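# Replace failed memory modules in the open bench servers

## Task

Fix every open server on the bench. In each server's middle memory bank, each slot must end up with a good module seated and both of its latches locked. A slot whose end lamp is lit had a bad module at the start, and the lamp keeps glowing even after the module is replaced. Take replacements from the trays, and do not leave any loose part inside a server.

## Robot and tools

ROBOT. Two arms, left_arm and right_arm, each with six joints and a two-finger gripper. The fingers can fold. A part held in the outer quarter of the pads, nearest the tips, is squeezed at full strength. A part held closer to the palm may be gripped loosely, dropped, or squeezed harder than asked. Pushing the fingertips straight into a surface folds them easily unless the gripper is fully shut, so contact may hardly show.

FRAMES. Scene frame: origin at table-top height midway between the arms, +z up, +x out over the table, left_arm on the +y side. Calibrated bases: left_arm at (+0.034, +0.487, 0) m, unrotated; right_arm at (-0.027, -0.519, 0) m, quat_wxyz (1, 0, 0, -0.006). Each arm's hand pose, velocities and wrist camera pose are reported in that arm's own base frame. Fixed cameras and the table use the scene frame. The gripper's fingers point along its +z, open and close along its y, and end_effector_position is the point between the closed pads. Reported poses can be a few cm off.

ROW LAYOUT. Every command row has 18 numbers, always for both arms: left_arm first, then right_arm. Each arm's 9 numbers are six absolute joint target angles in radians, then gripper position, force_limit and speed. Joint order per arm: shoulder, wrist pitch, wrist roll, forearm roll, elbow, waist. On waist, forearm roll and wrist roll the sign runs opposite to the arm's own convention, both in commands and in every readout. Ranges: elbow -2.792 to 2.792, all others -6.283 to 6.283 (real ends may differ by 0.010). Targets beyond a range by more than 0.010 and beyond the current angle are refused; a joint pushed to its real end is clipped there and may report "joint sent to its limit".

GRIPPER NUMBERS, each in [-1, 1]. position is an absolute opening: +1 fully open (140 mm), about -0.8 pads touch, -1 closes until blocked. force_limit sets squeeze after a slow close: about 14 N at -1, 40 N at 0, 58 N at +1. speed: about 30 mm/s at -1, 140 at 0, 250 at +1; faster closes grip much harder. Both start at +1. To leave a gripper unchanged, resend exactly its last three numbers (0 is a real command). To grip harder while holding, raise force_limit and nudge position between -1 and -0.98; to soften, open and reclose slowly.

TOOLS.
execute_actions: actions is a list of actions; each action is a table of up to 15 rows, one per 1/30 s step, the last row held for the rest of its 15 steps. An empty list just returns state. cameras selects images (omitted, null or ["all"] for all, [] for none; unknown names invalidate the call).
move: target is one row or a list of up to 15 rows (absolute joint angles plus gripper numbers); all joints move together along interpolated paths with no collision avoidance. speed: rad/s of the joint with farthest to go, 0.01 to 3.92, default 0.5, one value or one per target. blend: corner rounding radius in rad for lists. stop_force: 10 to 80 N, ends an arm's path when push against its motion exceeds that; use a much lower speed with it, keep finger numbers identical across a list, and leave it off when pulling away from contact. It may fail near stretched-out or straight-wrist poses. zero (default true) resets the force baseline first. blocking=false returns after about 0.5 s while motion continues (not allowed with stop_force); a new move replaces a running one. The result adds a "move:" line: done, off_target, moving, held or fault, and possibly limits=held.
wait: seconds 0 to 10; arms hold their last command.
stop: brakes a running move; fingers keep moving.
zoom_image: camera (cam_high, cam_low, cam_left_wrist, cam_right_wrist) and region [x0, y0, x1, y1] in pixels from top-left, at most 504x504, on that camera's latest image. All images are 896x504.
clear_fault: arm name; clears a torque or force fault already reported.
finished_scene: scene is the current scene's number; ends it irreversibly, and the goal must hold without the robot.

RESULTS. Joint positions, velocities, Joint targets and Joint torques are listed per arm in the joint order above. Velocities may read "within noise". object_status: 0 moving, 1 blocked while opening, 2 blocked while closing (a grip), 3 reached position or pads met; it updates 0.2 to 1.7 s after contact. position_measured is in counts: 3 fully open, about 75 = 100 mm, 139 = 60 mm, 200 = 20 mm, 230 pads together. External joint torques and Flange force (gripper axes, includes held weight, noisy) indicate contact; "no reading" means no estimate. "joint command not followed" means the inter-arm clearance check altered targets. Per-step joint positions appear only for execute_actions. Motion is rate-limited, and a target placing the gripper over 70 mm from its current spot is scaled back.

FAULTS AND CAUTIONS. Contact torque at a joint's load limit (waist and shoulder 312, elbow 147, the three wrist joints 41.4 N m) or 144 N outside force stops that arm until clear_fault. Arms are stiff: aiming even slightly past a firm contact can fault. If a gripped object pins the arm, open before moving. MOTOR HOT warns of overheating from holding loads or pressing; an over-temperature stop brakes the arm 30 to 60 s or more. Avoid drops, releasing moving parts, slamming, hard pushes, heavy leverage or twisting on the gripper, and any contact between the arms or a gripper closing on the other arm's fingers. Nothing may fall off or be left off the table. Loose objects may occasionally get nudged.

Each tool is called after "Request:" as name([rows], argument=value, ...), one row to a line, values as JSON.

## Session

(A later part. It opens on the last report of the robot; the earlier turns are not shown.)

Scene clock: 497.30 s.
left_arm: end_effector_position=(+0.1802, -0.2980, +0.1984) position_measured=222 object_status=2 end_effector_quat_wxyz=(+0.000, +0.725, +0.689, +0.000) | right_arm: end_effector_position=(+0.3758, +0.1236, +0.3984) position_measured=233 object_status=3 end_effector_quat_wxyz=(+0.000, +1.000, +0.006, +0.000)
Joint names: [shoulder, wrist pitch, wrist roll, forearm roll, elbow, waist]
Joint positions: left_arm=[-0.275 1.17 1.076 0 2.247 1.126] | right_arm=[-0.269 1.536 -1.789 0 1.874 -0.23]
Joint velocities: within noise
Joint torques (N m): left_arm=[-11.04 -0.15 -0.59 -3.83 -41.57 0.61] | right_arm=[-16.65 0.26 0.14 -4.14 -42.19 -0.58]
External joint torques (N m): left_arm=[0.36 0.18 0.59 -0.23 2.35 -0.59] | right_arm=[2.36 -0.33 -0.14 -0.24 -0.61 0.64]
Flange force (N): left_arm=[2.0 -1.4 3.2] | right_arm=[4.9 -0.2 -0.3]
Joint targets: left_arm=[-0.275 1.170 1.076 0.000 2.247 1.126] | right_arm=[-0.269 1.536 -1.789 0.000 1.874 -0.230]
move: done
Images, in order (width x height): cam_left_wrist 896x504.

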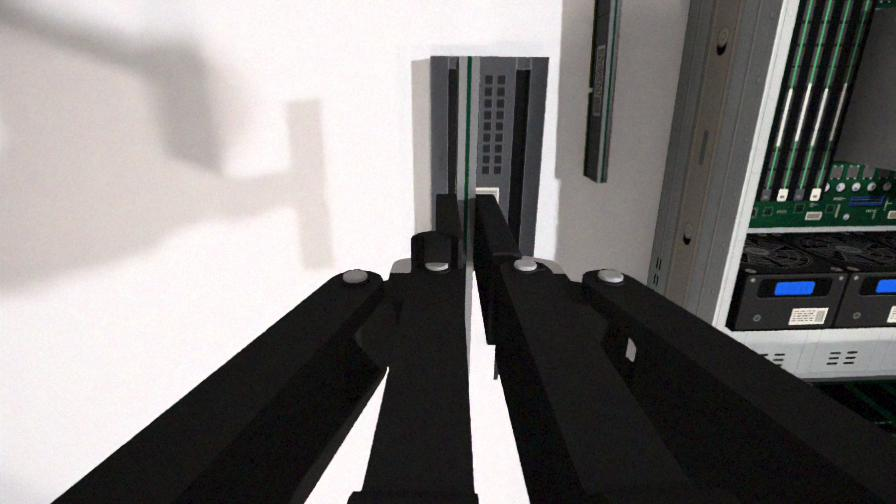

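Request:
move(target=[0.1324,1.2316,-1.136,0,1.7776,0.4697,-0.98,0,-1,-0.2687,1.5363,-1.789,0,1.874,-0.2304,-1,-1,0], speed=0.6, cameras=[])

Request:
move(target=[0.1324,1.2316,-1.136,0,1.7776,0.4697,-0.98,0,-1,0.3529,0.9358,3.0328,-0.6865,1.6682,-0.4874,-1,-1,0], speed=0.9)

Scene clock: 508.67 s.
left_arm: end_effector_position=(+0.5586, -0.2449, +0.2486) position_measured=222 object_status=2 end_effector_quat_wxyz=(+0.000, +1.000, -0.017, +0.000) | right_arm: end_effector_position=(+0.3758, +0.1236, +0.3984) position_measured=233 object_status=3 end_effector_quat_wxyz=(+0.000, +1.000, +0.006, +0.000)
Joint names: [shoulder, wrist pitch, wrist roll, forearm roll, elbow, waist]
Joint positions: left_arm=[0.132 1.232 -1.136 0 1.778 0.47] | right_arm=[-0.269 1.536 -1.789 0 1.874 -0.23]
Joint velocities: within noise
Joint torques (N m): left_arm=[-56.32 -0.39 -0.42 -3.87 -42.66 0.96] | right_arm=[-16.39 0.26 0.15 -4.21 -42.13 -0.86]
External joint torques (N m): left_arm=[2.68 0.33 0.43 -0.27 2.52 -0.99] | right_arm=[1.78 -0.32 -0.15 -0.19 -0.81 0.92]
Flange force (N): left_arm=[0.1 -0.9 4.1] | right_arm=[4.4 0.7 -0.7]
Joint targets: left_arm=[0.132 1.232 -1.136 0.000 1.778 0.470] | right_arm=[-0.269 1.536 -1.789 0.000 1.874 -0.230]
move: done
No camera images: "cameras" was empty.

Scene clock: 514.60 s.
left_arm: end_effector_position=(+0.5587, -0.2449, +0.2486) position_measured=222 object_status=2 end_effector_quat_wxyz=(+0.000, +1.000, -0.017, +0.000) | right_arm: end_effector_position=(+0.6157, +0.5574, +0.2188) position_measured=233 object_status=3 end_effector_quat_wxyz=(-0.212, +0.678, -0.670, -0.214)
Joint names: [shoulder, wrist pitch, wrist roll, forearm roll, elbow, waist]
Joint positions: left_arm=[0.132 1.232 -1.136 0 1.778 0.47] | right_arm=[0.353 0.936 3.033 -0.686 1.668 -0.487]
Joint velocities: within noise
Joint torques (N m): left_arm=[-55.73 -0.42 -0.56 -3.86 -42.72 0.65] | right_arm=[-81.25 0.15 -0.04 -4.14 -39.95 -0.65]
External joint torques (N m): left_arm=[1.82 0.36 0.56 -0.3 2.45 -0.8] | right_arm=[4.28 -0.34 0.04 -0.2 -0.7 0.71]
Flange force (N): left_arm=[-1.2 -0.9 3.4] | right_arm=[-0.8 -6.8 4.2]
Joint targets: left_arm=[0.132 1.232 -1.136 0.000 1.778 0.470] | right_arm=[0.353 0.936 3.033 -0.687 1.668 -0.487]
move: done

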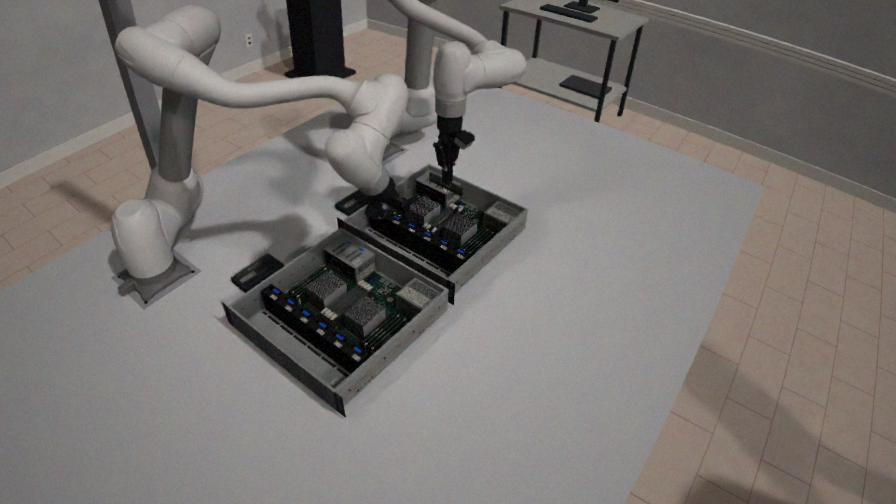

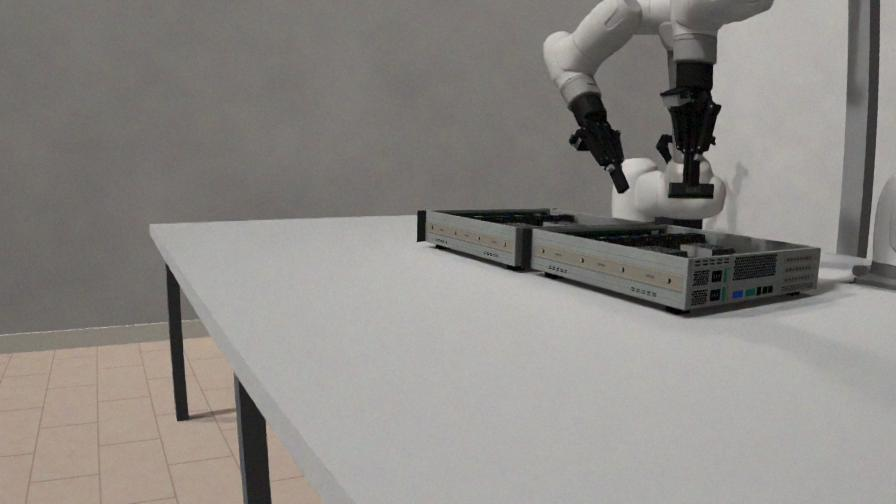

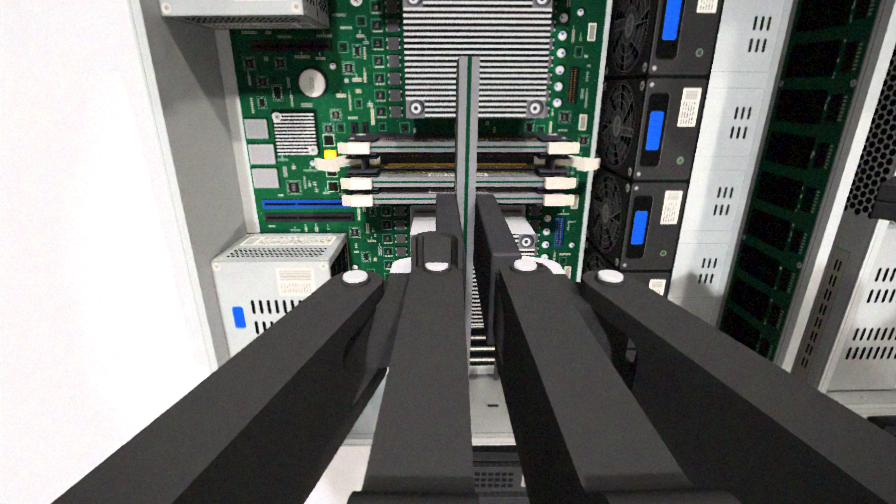

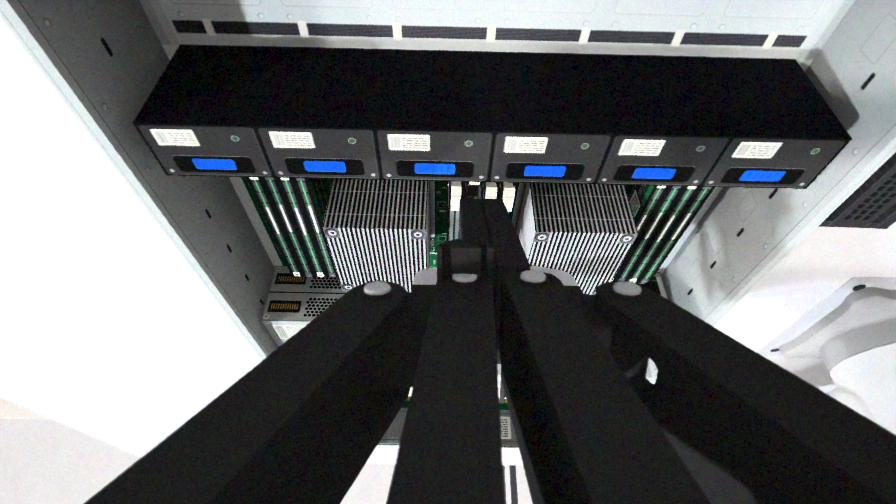

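Request:
move(target=[0.1324,1.2316,-2.672,0,1.7776,0.4697,-0.98,0,-1,-0.2687,1.5363,-1.789,0,1.874,-0.2304,-1,-1,0], speed=0.9, cameras=["cam_low","cam_high"])

Scene clock: 538.87 s.
left_arm: end_effector_position=(+0.5587, -0.2449, +0.2485) position_measured=222 object_status=2 end_effector_quat_wxyz=(+0.000, +0.707, -0.707, +0.000) | right_arm: end_effector_position=(+0.3758, +0.1236, +0.3984) position_measured=233 object_status=3 end_effector_quat_wxyz=(+0.000, +1.000, +0.006, +0.000)
Joint names: [shoulder, wrist pitch, wrist roll, forearm roll, elbow, waist]
Joint positions: left_arm=[0.132 1.232 -2.672 0 1.778 0.47] | right_arm=[-0.269 1.536 -1.789 0 1.874 -0.23]
Joint velocities: within noise
Joint torques (N m): left_arm=[-55.8 -0.36 -0.52 -3.79 -42.7 1.04] | right_arm=[-16.72 0.13 0.27 -4.28 -42.28 -1.21]
External joint torques (N m): left_arm=[1.9 0.33 0.52 -0.3 2.5 -1.04] | right_arm=[2.12 -0.19 -0.27 -0.11 -0.58 1.3]
Flange force (N): left_arm=[-1.3 0.9 3.6] | right_arm=[4.7 1.2 -0.6]
Joint targets: left_arm=[0.132 1.232 -2.672 0.000 1.778 0.470] | right_arm=[-0.269 1.536 -1.789 0.000 1.874 -0.230]
move: done
Images, in order (width x height): cam_high 896x504, cam_low 896x504.

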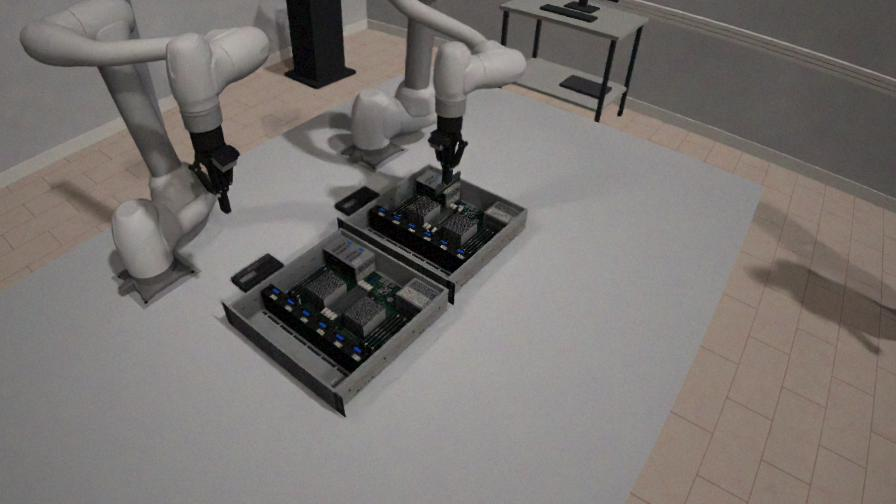

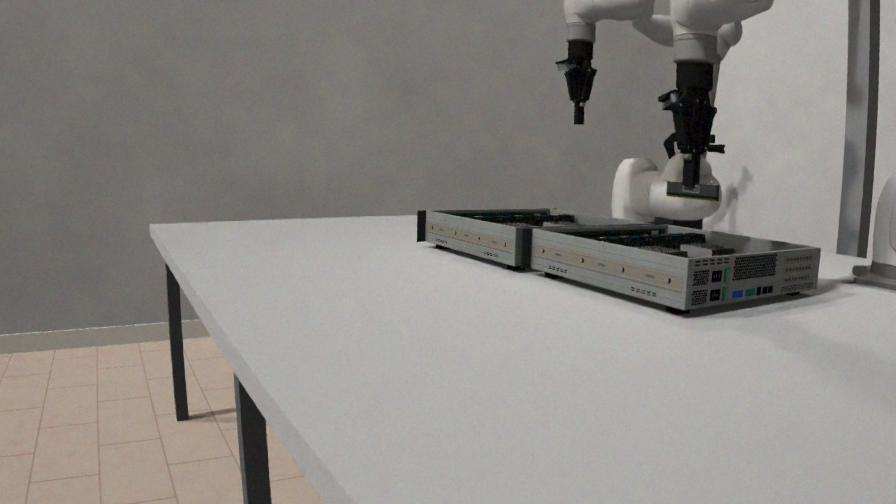

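Request:
zoom_image(camera="cam_low", region=[654, 170, 734, 210])

Request:
zoom_image(camera="cam_high", region=[420, 160, 480, 220])

Scaled by 6.300 from the camera's 896x504 image, which has a finer 1280x720 frame.

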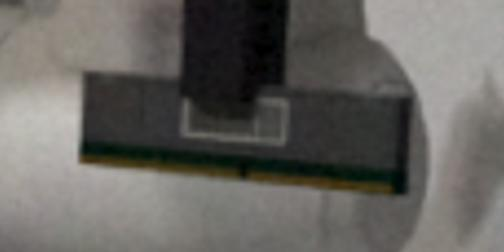

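Scaled by 8.400 from the camera's 896x504 image, which has a finer 1280x720 frame.

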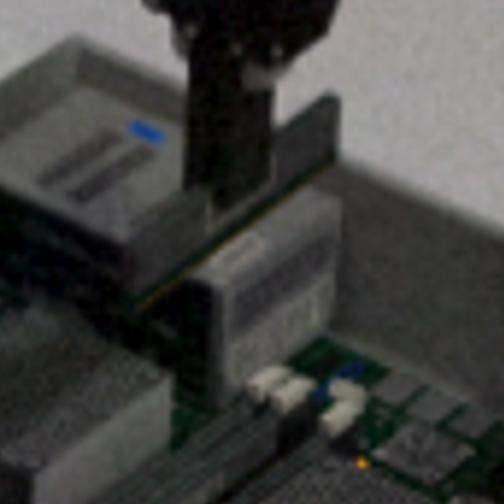

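Request:
move(target=[0.1324,1.2316,0.4697,0,1.7776,0.4697,-0.98,0,-1,-0.2687,1.5363,-1.789,0,1.874,-0.2304,-1,-1,0], speed=1.2, cameras=["cam_low"])

Request:
zoom_image(camera="cam_low", region=[654, 170, 734, 210])

Scene clock: 551.37 s.
left_arm: end_effector_position=(+0.5587, -0.2449, +0.2485) position_measured=222 object_status=2 end_effector_quat_wxyz=(+0.000, +0.707, +0.707, +0.000) | right_arm: end_effector_position=(+0.3758, +0.1236, +0.3984) position_measured=233 object_status=3 end_effector_quat_wxyz=(+0.000, +1.000, +0.006, +0.000)
Joint names: [shoulder, wrist pitch, wrist roll, forearm roll, elbow, waist]
Joint positions: left_arm=[0.132 1.232 0.47 0 1.778 0.47] | right_arm=[-0.269 1.536 -1.789 0 1.874 -0.23]
Joint velocities: within noise
Joint torques (N m): left_arm=[-55.7 -0.3 -0.52 -3.85 -42.77 1.07] | right_arm=[-16.72 0.3 0.14 -4.15 -42.33 -0.68]
External joint torques (N m): left_arm=[1.74 0.3 0.52 -0.33 2.57 -1.4] | right_arm=[1.89 -0.36 -0.14 -0.25 -0.65 0.75]
Flange force (N): left_arm=[2.0 -1.0 3.6] | right_arm=[4.3 0.3 -0.4]
Joint targets: left_arm=[0.132 1.232 0.470 0.000 1.778 0.470] | right_arm=[-0.269 1.536 -1.789 0.000 1.874 -0.230]
move: done
Images, in order (width x height): cam_low 896x504.

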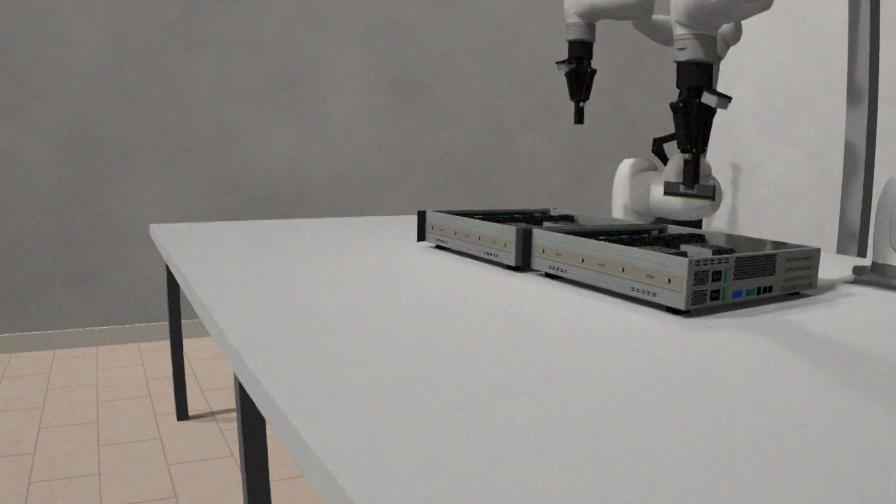

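Scaled by 6.300 from the camera's 896x504 image, which has a finer 1280x720 frame.

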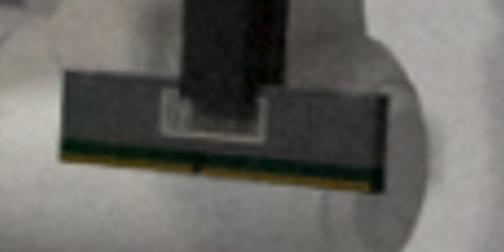

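Request:
move([
  [0.1628,1.1404,0.433,0,1.8384,0.468,-0.98,0,-1,-0.2687,1.5363,-1.789,0,1.874,-0.2304,-1,-1,0],
  [0.2192,1.0113,0.433,0,1.9111,0.468,-0.98,0,-1,-0.2687,1.5363,-1.789,0,1.874,-0.2304,-1,-1,0],
], speed=[0.3,0.12])

Scene clock: 568.63 s.
left_arm: end_effector_position=(+0.5587, -0.2437, +0.1285) position_measured=222 object_status=2 end_effector_quat_wxyz=(+0.000, +0.719, +0.695, +0.000) | right_arm: end_effector_position=(+0.3758, +0.1236, +0.3984) position_measured=233 object_status=3 end_effector_quat_wxyz=(+0.000, +1.000, +0.006, +0.000)
Joint names: [shoulder, wrist pitch, wrist roll, forearm roll, elbow, waist]
Joint positions: left_arm=[0.219 1.011 0.433 0 1.911 0.468] | right_arm=[-0.269 1.536 -1.789 0 1.874 -0.23]
Joint velocities: within noise
Joint torques (N m): left_arm=[-61.18 -0.27 -0.53 -3.55 -39.04 0.89] | right_arm=[-16.19 0.26 0.22 -4.13 -42.23 -0.76]
External joint torques (N m): left_arm=[2.19 0.28 0.53 -0.21 2.86 -0.97] | right_arm=[1.58 -0.33 -0.22 -0.27 -0.78 0.92]
Flange force (N): left_arm=[1.4 -1.6 4.2] | right_arm=[4.0 0.6 -0.7]
Joint targets: left_arm=[0.219 1.011 0.433 0.000 1.911 0.468] | right_arm=[-0.269 1.536 -1.789 0.000 1.874 -0.230]
move: done

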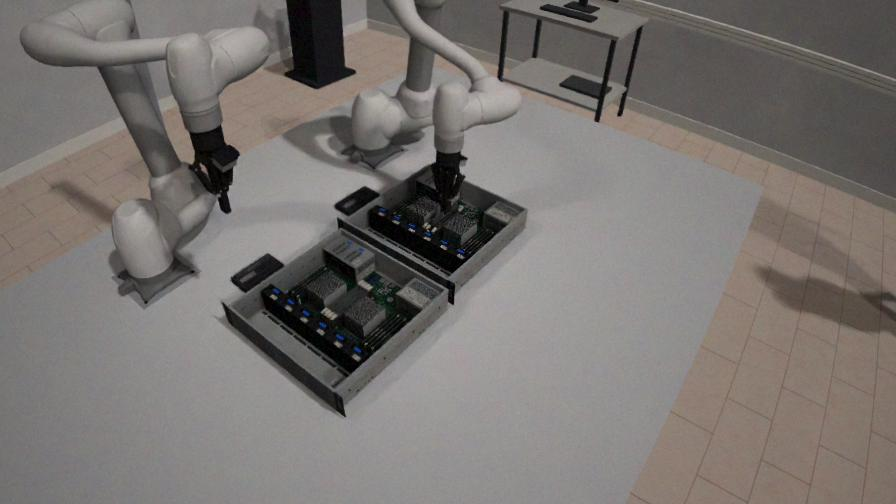

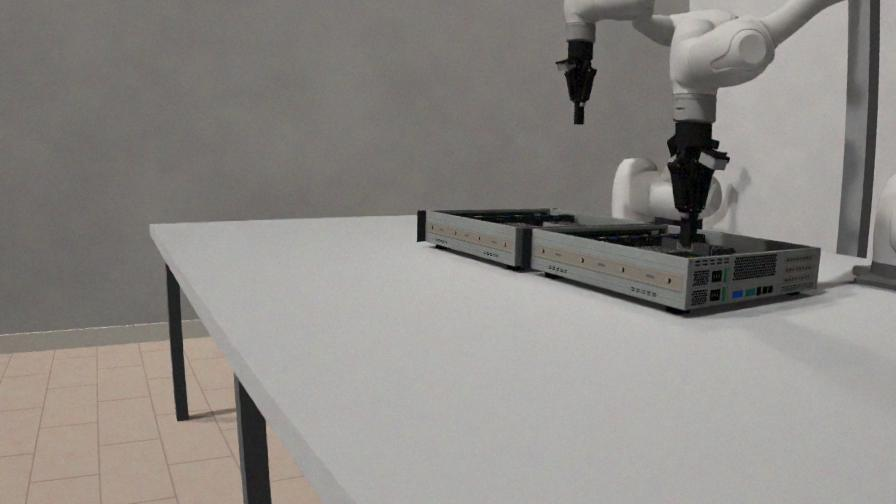

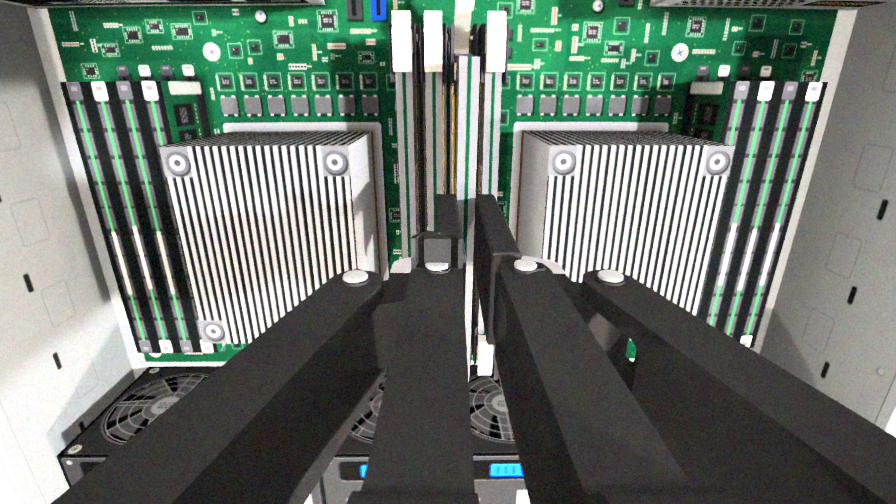

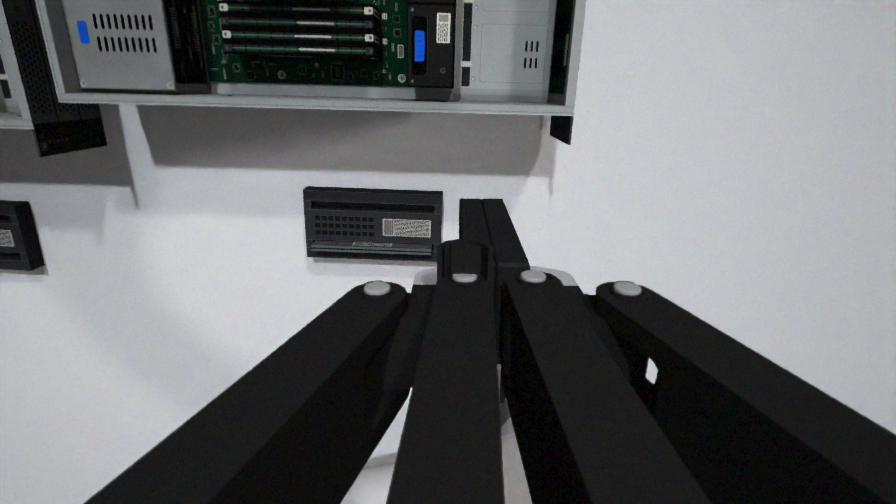

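Request:
move(target=[0.2503,0.9505,0.433,0,1.9408,0.468,-0.98,0,-1,-0.2687,1.5363,-1.789,0,1.874,-0.2304,-1,-1,0], speed=0.025, stop_force=12, cameras=["cam_left_wrist"])

Scene clock: 576.60 s.
left_arm: end_effector_position=(+0.5587, -0.2437, +0.0995) position_measured=222 object_status=2 end_effector_quat_wxyz=(+0.000, +0.719, +0.695, +0.000) | right_arm: end_effector_position=(+0.3758, +0.1236, +0.3984) position_measured=233 object_status=3 end_effector_quat_wxyz=(+0.000, +1.000, +0.006, +0.000)
Joint names: [shoulder, wrist pitch, wrist roll, forearm roll, elbow, waist]
Joint positions: left_arm=[0.247 0.958 0.433 0 1.937 0.468] | right_arm=[-0.269 1.536 -1.789 0 1.874 -0.23]
Joint velocities: within noise
Joint torques (N m): left_arm=[-53.15 1.4 -1.14 -3.27 -27.64 2.63] | right_arm=[-16.51 0.25 0.08 -4.19 -42.45 -0.84]
External joint torques (N m): left_arm=[-6.8 -1.38 1.14 -0.33 -7.03 -2.76] | right_arm=[2.33 -0.31 -0.08 -0.18 -0.27 0.97]
Flange force (N): left_arm=[1.3 3.9 -10.3] | right_arm=[4.7 0.9 0.2]
Joint targets: left_arm=[0.247 0.958 0.433 0.000 1.937 0.468] | right_arm=[-0.269 1.536 -1.789 0.000 1.874 -0.230]
move: contact (left_arm)
Images, in order (width x height): cam_left_wrist 896x504.

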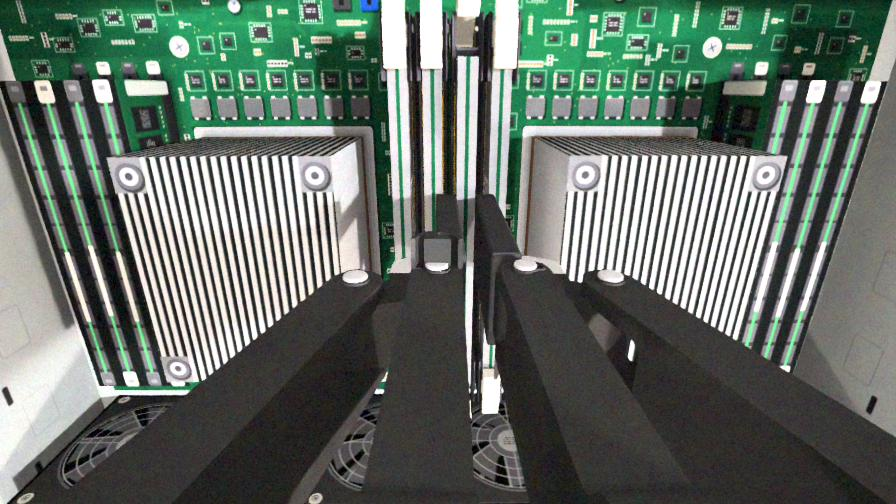

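Request:
move(target=[0.2456,0.9608,0.433,0,1.9355,0.468,-0.98,0,-1,-0.2687,1.5363,-1.789,0,1.874,-0.2304,-1,-1,0], speed=0.05, cameras=[])

Request:
move([
  [0.2456,0.9608,0.433,0,1.9355,0.468,-0.6,0,-1,-0.2687,1.5363,-1.789,0,1.874,-0.2304,-1,-1,0],
  [0.2240,1.0021,0.433,0,1.9156,0.468,-0.6,0,-1,-0.2687,1.5363,-1.789,0,1.874,-0.2304,-1,-1,0],
], speed=0.1, cameras=["cam_left_wrist"])

Scene clock: 580.93 s.
left_arm: end_effector_position=(+0.5588, -0.2438, +0.1010) position_measured=222 object_status=2 end_effector_quat_wxyz=(+0.000, +0.719, +0.695, +0.000) | right_arm: end_effector_position=(+0.3758, +0.1236, +0.3984) position_measured=233 object_status=3 end_effector_quat_wxyz=(+0.000, +1.000, +0.006, +0.000)
Joint names: [shoulder, wrist pitch, wrist roll, forearm roll, elbow, waist]
Joint positions: left_arm=[0.246 0.961 0.433 0 1.936 0.468] | right_arm=[-0.269 1.536 -1.789 0 1.874 -0.23]
Joint velocities: within noise
Joint torques (N m): left_arm=[-62.32 0.77 -1.08 -3.05 -35.09 2.42] | right_arm=[-16.95 0.21 0.12 -4.08 -42.25 -0.87]
External joint torques (N m): left_arm=[1.46 -0.76 1.07 -0.59 0.01 -2.39] | right_arm=[2.53 -0.27 -0.12 -0.3 -0.56 0.97]
Flange force (N): left_arm=[1.3 2.5 2.9] | right_arm=[5.3 0.6 -0.3]
Joint targets: left_arm=[0.246 0.961 0.433 0.000 1.935 0.468] | right_arm=[-0.269 1.536 -1.789 0.000 1.874 -0.230]
move: done
No camera images: "cameras" was empty.

Scene clock: 582.40 s.
left_arm: end_effector_position=(+0.5588, -0.2438, +0.1234) position_measured=205 object_status=3 end_effector_quat_wxyz=(+0.000, +0.719, +0.695, +0.000) | right_arm: end_effector_position=(+0.3758, +0.1236, +0.3984) position_measured=233 object_status=3 end_effector_quat_wxyz=(+0.000, +1.000, +0.006, +0.000)
Joint names: [shoulder, wrist pitch, wrist roll, forearm roll, elbow, waist]
Joint positions: left_arm=[0.224 1.002 0.433 0 1.916 0.468] | right_arm=[-0.269 1.536 -1.789 0 1.874 -0.23]
Joint velocities: within noise
Joint torques (N m): left_arm=[-60.88 -0.32 -0.52 -3.42 -38.11 0.76] | right_arm=[-16.6 0.2 0.13 -4.16 -41.95 -0.82]
External joint torques (N m): left_arm=[2.06 0.33 0.52 -0.3 2.21 -0.67] | right_arm=[2.06 -0.26 -0.13 -0.23 -0.89 0.87]
Flange force (N): left_arm=[0.6 -0.8 3.3] | right_arm=[4.9 0.4 -1.0]
Joint targets: left_arm=[0.224 1.002 0.433 0.000 1.916 0.468] | right_arm=[-0.269 1.536 -1.789 0.000 1.874 -0.230]
move: done
Images, in order (width x height): cam_left_wrist 896x504.

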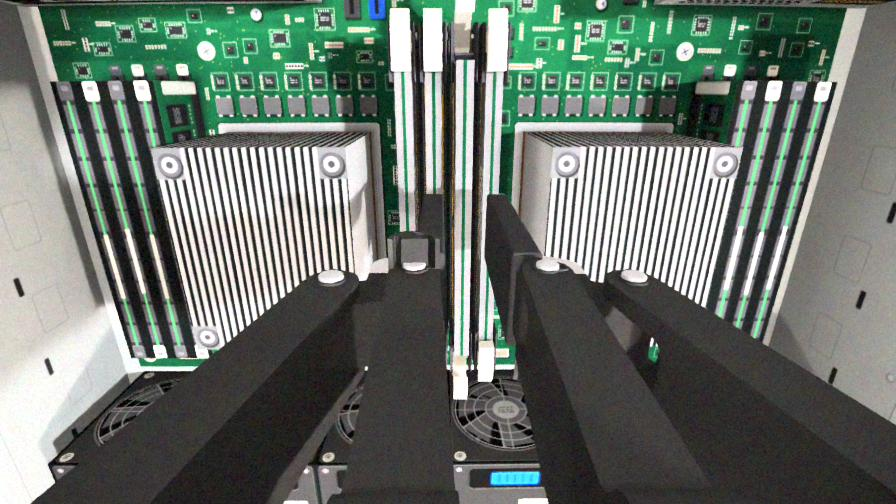

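Request:
move(target=[0.2240,1.0021,0.4375,0,1.9156,0.4725,-1,-1,0,-0.2687,1.5363,-1.789,0,1.874,-0.2304,-1,-1,0], speed=0.1, cameras=[])

Request:
move(target=[0.2525,0.9464,0.4375,0,1.9427,0.4725,-1,-1,0,-0.2687,1.5363,-1.789,0,1.874,-0.2304,-1,-1,0], speed=0.015, stop_force=30, cameras=["cam_left_wrist"])

Scene clock: 586.90 s.
left_arm: end_effector_position=(+0.5577, -0.2463, +0.1234) position_measured=233 object_status=3 end_effector_quat_wxyz=(+0.000, +0.719, +0.695, +0.000) | right_arm: end_effector_position=(+0.3758, +0.1236, +0.3984) position_measured=233 object_status=3 end_effector_quat_wxyz=(+0.000, +1.000, +0.006, +0.000)
Joint names: [shoulder, wrist pitch, wrist roll, forearm roll, elbow, waist]
Joint positions: left_arm=[0.224 1.002 0.437 0 1.916 0.472] | right_arm=[-0.269 1.536 -1.789 0 1.874 -0.23]
Joint velocities: within noise
Joint torques (N m): left_arm=[-60.97 -0.36 -0.48 -3.48 -37.95 0.9] | right_arm=[-16.29 0.25 0.1 -4.2 -42.15 -1.41]
External joint torques (N m): left_arm=[1.51 0.37 0.48 -0.26 1.88 -1.06] | right_arm=[1.7 -0.32 -0.1 -0.19 -0.74 1.48]
Flange force (N): left_arm=[1.3 -0.7 2.5] | right_arm=[4.5 2.3 -0.6]
Joint targets: left_arm=[0.224 1.002 0.438 0.000 1.916 0.472] | right_arm=[-0.269 1.536 -1.789 0.000 1.874 -0.230]
move: done
No camera images: "cameras" was empty.

Scene clock: 589.90 s.
left_arm: end_effector_position=(+0.5578, -0.2463, +0.1042) position_measured=233 object_status=3 end_effector_quat_wxyz=(+0.000, +0.719, +0.695, +0.000) | right_arm: end_effector_position=(+0.3758, +0.1236, +0.3984) position_measured=233 object_status=3 end_effector_quat_wxyz=(+0.000, +1.000, +0.006, +0.000)
Joint names: [shoulder, wrist pitch, wrist roll, forearm roll, elbow, waist]
Joint positions: left_arm=[0.242 0.966 0.438 0 1.933 0.473] | right_arm=[-0.269 1.536 -1.789 0 1.874 -0.23]
Joint velocities: within noise
Joint torques (N m): left_arm=[-44.05 -0.81 -0.48 -3.38 -24.41 0.67] | right_arm=[-16.21 0.31 0.11 -4.2 -42.54 -0.94]
External joint torques (N m): left_arm=[-16.17 0.81 0.48 -0.28 -10.79 -0.73] | right_arm=[1.86 -0.37 -0.11 -0.19 -0.32 1.09]
Flange force (N): left_arm=[1.2 -2.0 -26.8] | right_arm=[4.1 1.3 0.2]
Joint targets: left_arm=[0.242 0.966 0.438 0.000 1.933 0.473] | right_arm=[-0.269 1.536 -1.789 0.000 1.874 -0.230]
move: contact (left_arm); left_arm: the wrist pitch is farthest, 0.020 rad from its target
Images, in order (width x height): cam_left_wrist 896x504.

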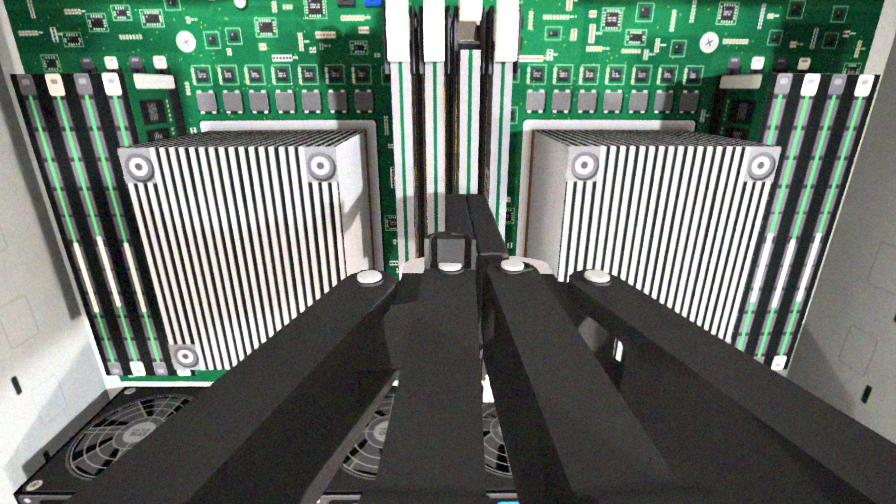

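Request:
move(target=[0.2505,0.9500,0.4375,0,1.9410,0.4725,-1,-1,0,-0.2687,1.5363,-1.789,0,1.874,-0.2304,-1,-1,0], speed=0.015, stop_force=65, zero=false, cameras=["cam_left_wrist"])

Scene clock: 593.87 s.
left_arm: end_effector_position=(+0.5577, -0.2463, +0.0984) position_measured=233 object_status=3 end_effector_quat_wxyz=(+0.000, +0.719, +0.695, +0.000) | right_arm: end_effector_position=(+0.3758, +0.1236, +0.3984) position_measured=233 object_status=3 end_effector_quat_wxyz=(+0.000, +1.000, +0.006, +0.000)
Joint names: [shoulder, wrist pitch, wrist roll, forearm roll, elbow, waist]
Joint positions: left_arm=[0.248 0.955 0.438 0 1.938 0.473] | right_arm=[-0.269 1.536 -1.789 0 1.874 -0.23]
Joint velocities: within noise
Joint torques (N m): left_arm=[-13.48 -4.17 -0.53 -2.44 -7.37 3.25] | right_arm=[-16.75 0.39 0.13 -4.19 -42.35 -1.08]
External joint torques (N m): left_arm=[-47.06 4.18 0.53 -1.18 -27.42 -3.33] | right_arm=[2.35 -0.46 -0.13 -0.19 -0.47 1.19]
Flange force (N): left_arm=[8.9 -10.0 -78.3] | right_arm=[5.1 1.2 0.1]
Joint targets: left_arm=[0.248 0.955 0.438 0.000 1.938 0.473] | right_arm=[-0.269 1.536 -1.789 0.000 1.874 -0.230]
move: contact (left_arm)
Images, in order (width x height): cam_left_wrist 896x504.

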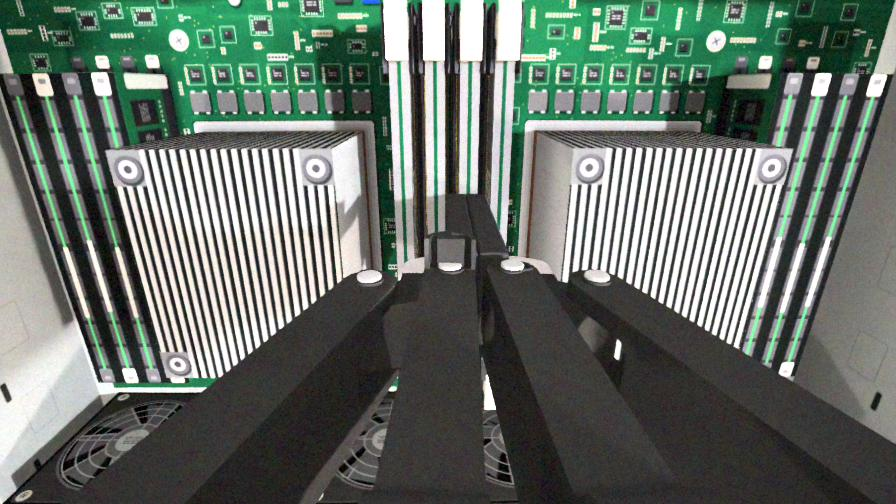

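Request:
move(target=[0.1628,1.1404,0.4375,0,1.8384,0.4725,-1,-1,0,-0.2687,1.5363,-1.789,0,1.874,-0.2304,-1,-1,0], speed=0.3, cameras=["cam_left_wrist"])

Request:
zoom_image(camera="cam_left_wrist", region=[340, 0, 580, 120])

Request:
zoom_image(camera="cam_left_wrist", region=[340, 240, 580, 370])

Scene clock: 598.20 s.
left_arm: end_effector_position=(+0.5575, -0.2462, +0.1985) position_measured=233 object_status=3 end_effector_quat_wxyz=(+0.000, +0.719, +0.695, +0.000) | right_arm: end_effector_position=(+0.3758, +0.1236, +0.3984) position_measured=233 object_status=3 end_effector_quat_wxyz=(+0.000, +1.000, +0.006, +0.000)
Joint names: [shoulder, wrist pitch, wrist roll, forearm roll, elbow, waist]
Joint positions: left_arm=[0.163 1.14 0.438 0 1.838 0.473] | right_arm=[-0.269 1.536 -1.789 0 1.874 -0.23]
Joint velocities: within noise
Joint torques (N m): left_arm=[-57.29 -0.47 -0.54 -3.76 -40.93 1.08] | right_arm=[-16.15 0.28 0.11 -4.25 -42.21 -1.35]
External joint torques (N m): left_arm=[1.77 0.48 0.54 -0.25 2.21 -0.94] | right_arm=[1.78 -0.34 -0.11 -0.11 -0.52 1.48]
Flange force (N): left_arm=[1.0 -0.8 2.9] | right_arm=[4.4 2.2 -0.2]
Joint targets: left_arm=[0.163 1.140 0.438 0.000 1.838 0.472] | right_arm=[-0.269 1.536 -1.789 0.000 1.874 -0.230]
move: done
Images, in order (width x height): cam_left_wrist 896x504.

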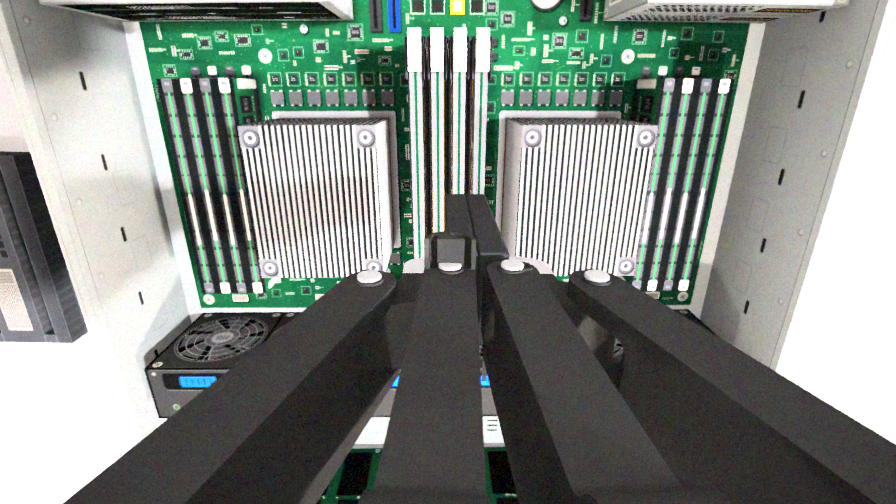

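Scaled by 2.100 from the camera's 896x504 image, which has a finer 1280x720 frame.

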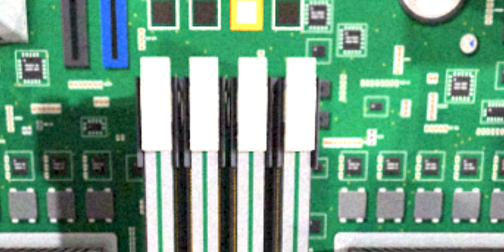

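Scaled by 2.100 from the camera's 896x504 image, which has a finer 1280x720 frame.

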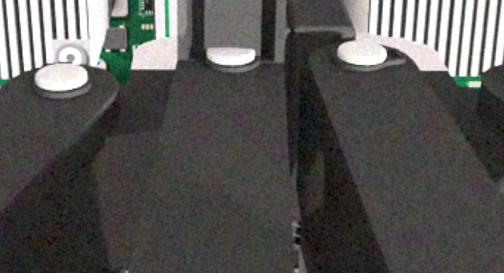

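Request:
move(target=[0.1628,1.1404,-2.669,0,1.8384,0.4725,-1,-1,0,0.1595,1.2363,-3.3428,0,1.7458,-0.2132,-1,-1,0], speed=1.0, cameras=["cam_left_wrist","cam_right_wrist"])

Request:
zoom_image(camera="cam_left_wrist", region=[340, 0, 580, 120])

Request:
zoom_image(camera="cam_right_wrist", region=[340, 0, 580, 120])

Scene clock: 606.93 s.
left_arm: end_effector_position=(+0.5575, -0.2462, +0.1985) position_measured=233 object_status=3 end_effector_quat_wxyz=(+0.000, +0.707, -0.707, +0.000) | right_arm: end_effector_position=(+0.6050, +0.1663, +0.2486) position_measured=233 object_status=3 end_effector_quat_wxyz=(+0.000, +0.711, -0.703, +0.000)
Joint names: [shoulder, wrist pitch, wrist roll, forearm roll, elbow, waist]
Joint positions: left_arm=[0.163 1.14 -2.669 0 1.838 0.473] | right_arm=[0.159 1.236 -3.343 0 1.746 -0.213]
Joint velocities: within noise
Joint torques (N m): left_arm=[-57.3 -0.39 -0.65 -3.71 -41.07 0.85] | right_arm=[-60.6 0.32 0.23 -3.98 -39.66 -0.55]
External joint torques (N m): left_arm=[1.47 0.36 0.65 -0.24 2.3 -1.08] | right_arm=[3.45 -0.33 -0.23 -0.14 -0.89 0.59]
Flange force (N): left_arm=[-1.4 1.4 3.0] | right_arm=[-1.2 -6.8 1.3]
Joint targets: left_arm=[0.163 1.140 -2.669 0.000 1.838 0.472] | right_arm=[0.159 1.236 -3.343 0.000 1.746 -0.213]
move: done
Images, in order (width x height): cam_left_wrist 896x504, cam_right_wrist 896x504.

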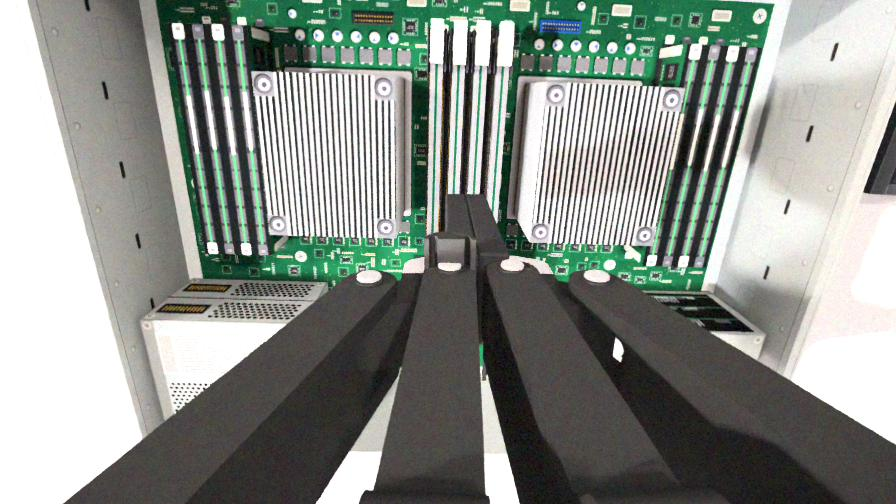

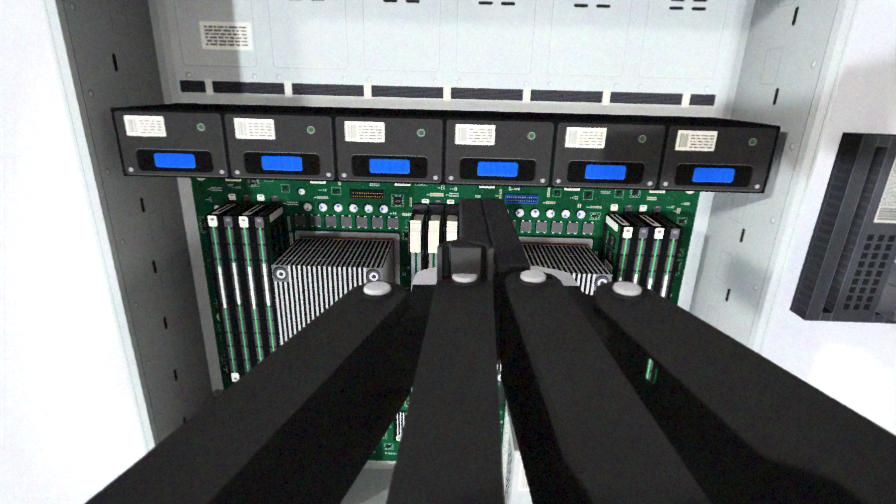

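Scaled by 2.100 from the camera's 896x504 image, which has a finer 1280x720 frame.

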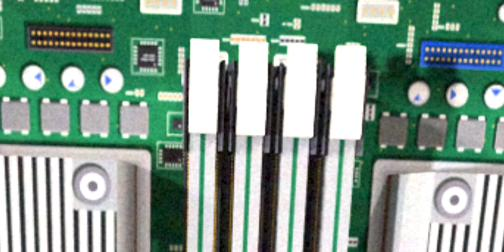

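Scaled by 2.100 from the camera's 896x504 image, which has a finer 1280x720 frame.

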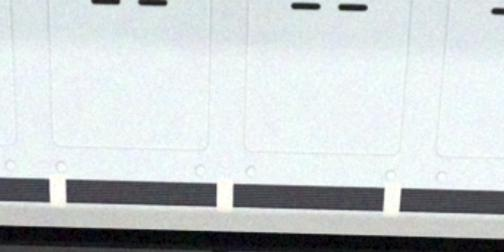

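Request:
move(target=[0.1628,1.1404,-2.669,0,1.8384,0.4725,-1,-1,0,0.1595,1.2363,-3.4428,0,1.7458,-0.3132,-1,-1,0], speed=0.5, cameras=["cam_right_wrist"])

Request:
zoom_image(camera="cam_right_wrist", region=[340, 100, 580, 220])

Scene clock: 614.40 s.
left_arm: end_effector_position=(+0.5575, -0.2462, +0.1985) position_measured=233 object_status=3 end_effector_quat_wxyz=(+0.000, +0.707, -0.707, +0.000) | right_arm: end_effector_position=(+0.5854, +0.2258, +0.2486) position_measured=233 object_status=3 end_effector_quat_wxyz=(+0.000, +0.711, -0.703, +0.000)
Joint names: [shoulder, wrist pitch, wrist roll, forearm roll, elbow, waist]
Joint positions: left_arm=[0.163 1.14 -2.669 0 1.838 0.472] | right_arm=[0.16 1.236 -3.443 0 1.746 -0.313]
Joint velocities: within noise
Joint torques (N m): left_arm=[-57.3 -0.43 -0.45 -3.68 -40.94 0.96] | right_arm=[-60.54 0.31 0.28 -3.97 -39.86 0.2]
External joint torques (N m): left_arm=[1.39 0.4 0.45 -0.28 2.1 -1.25] | right_arm=[3.85 -0.31 -0.28 -0.14 -0.53 -0.12]
Flange force (N): left_arm=[-1.8 0.9 2.6] | right_arm=[-3.0 -6.2 2.0]
Joint targets: left_arm=[0.163 1.140 -2.669 0.000 1.838 0.472] | right_arm=[0.160 1.236 -3.443 0.000 1.746 -0.313]
move: done
Images, in order (width x height): cam_right_wrist 896x504.

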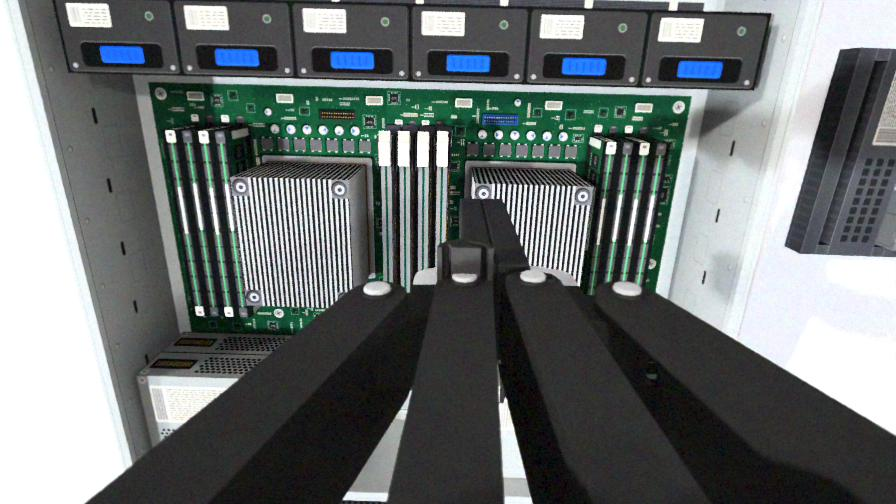

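Scaled by 2.100 from the camera's 896x504 image, which has a finer 1280x720 frame.

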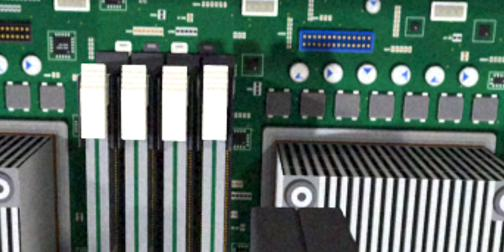

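Request:
move(target=[0.1628,1.1404,-2.669,0,1.8384,0.4725,-1,-1,0,0.2894,1.1746,-0.4349,0,1.6777,-0.4469,-1,-1,0], speed=1.0, cameras=["cam_right_wrist"])

Request:
zoom_image(camera="cam_right_wrist", region=[340, 0, 640, 150])

Scene clock: 623.03 s.
left_arm: end_effector_position=(+0.5575, -0.2462, +0.1985) position_measured=233 object_status=3 end_effector_quat_wxyz=(+0.000, +0.707, -0.707, +0.000) | right_arm: end_effector_position=(+0.6097, +0.3304, +0.1984) position_measured=233 object_status=3 end_effector_quat_wxyz=(+0.000, +0.703, +0.711, +0.000)
Joint names: [shoulder, wrist pitch, wrist roll, forearm roll, elbow, waist]
Joint positions: left_arm=[0.163 1.14 -2.669 0 1.838 0.473] | right_arm=[0.289 1.175 -0.435 0 1.678 -0.447]
Joint velocities: within noise
Joint torques (N m): left_arm=[-57.26 -0.35 -0.53 -3.68 -40.95 0.97] | right_arm=[-73.09 0.26 0.13 -3.85 -38.82 -1.31]
External joint torques (N m): left_arm=[1.43 0.31 0.53 -0.27 2.11 -0.95] | right_arm=[3.88 -0.3 -0.13 -0.25 -0.77 1.41]
Flange force (N): left_arm=[-1.3 1.1 2.8] | right_arm=[1.7 7.1 2.1]
Joint targets: left_arm=[0.163 1.140 -2.669 0.000 1.838 0.472] | right_arm=[0.289 1.175 -0.435 0.000 1.678 -0.447]
move: done
Images, in order (width x height): cam_right_wrist 896x504.

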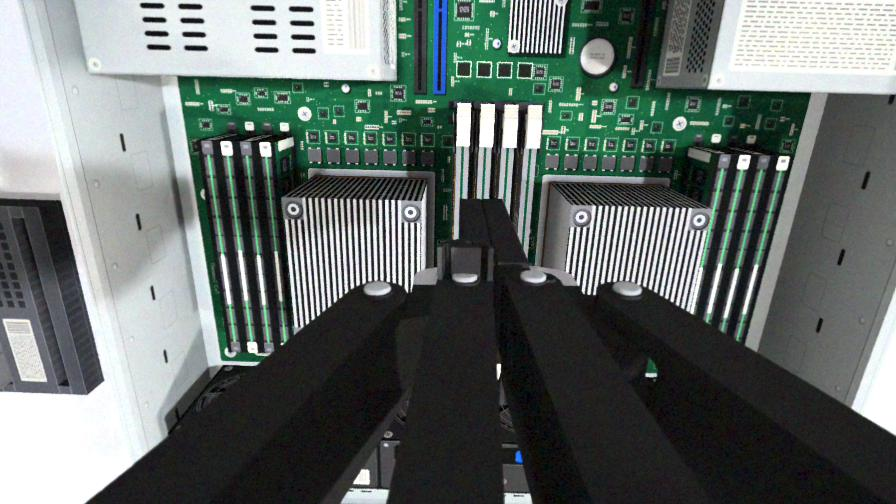

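Scaled by 1.680 from the camera's 896x504 image, which has a finer 1280x720 frame.

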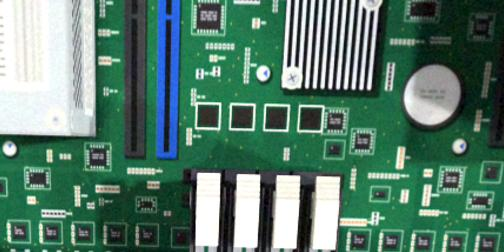

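All good: four modules, no lamps in A, all latches closed.

Request:
finished_scene(scene=2)

The scene is finished: the task was done.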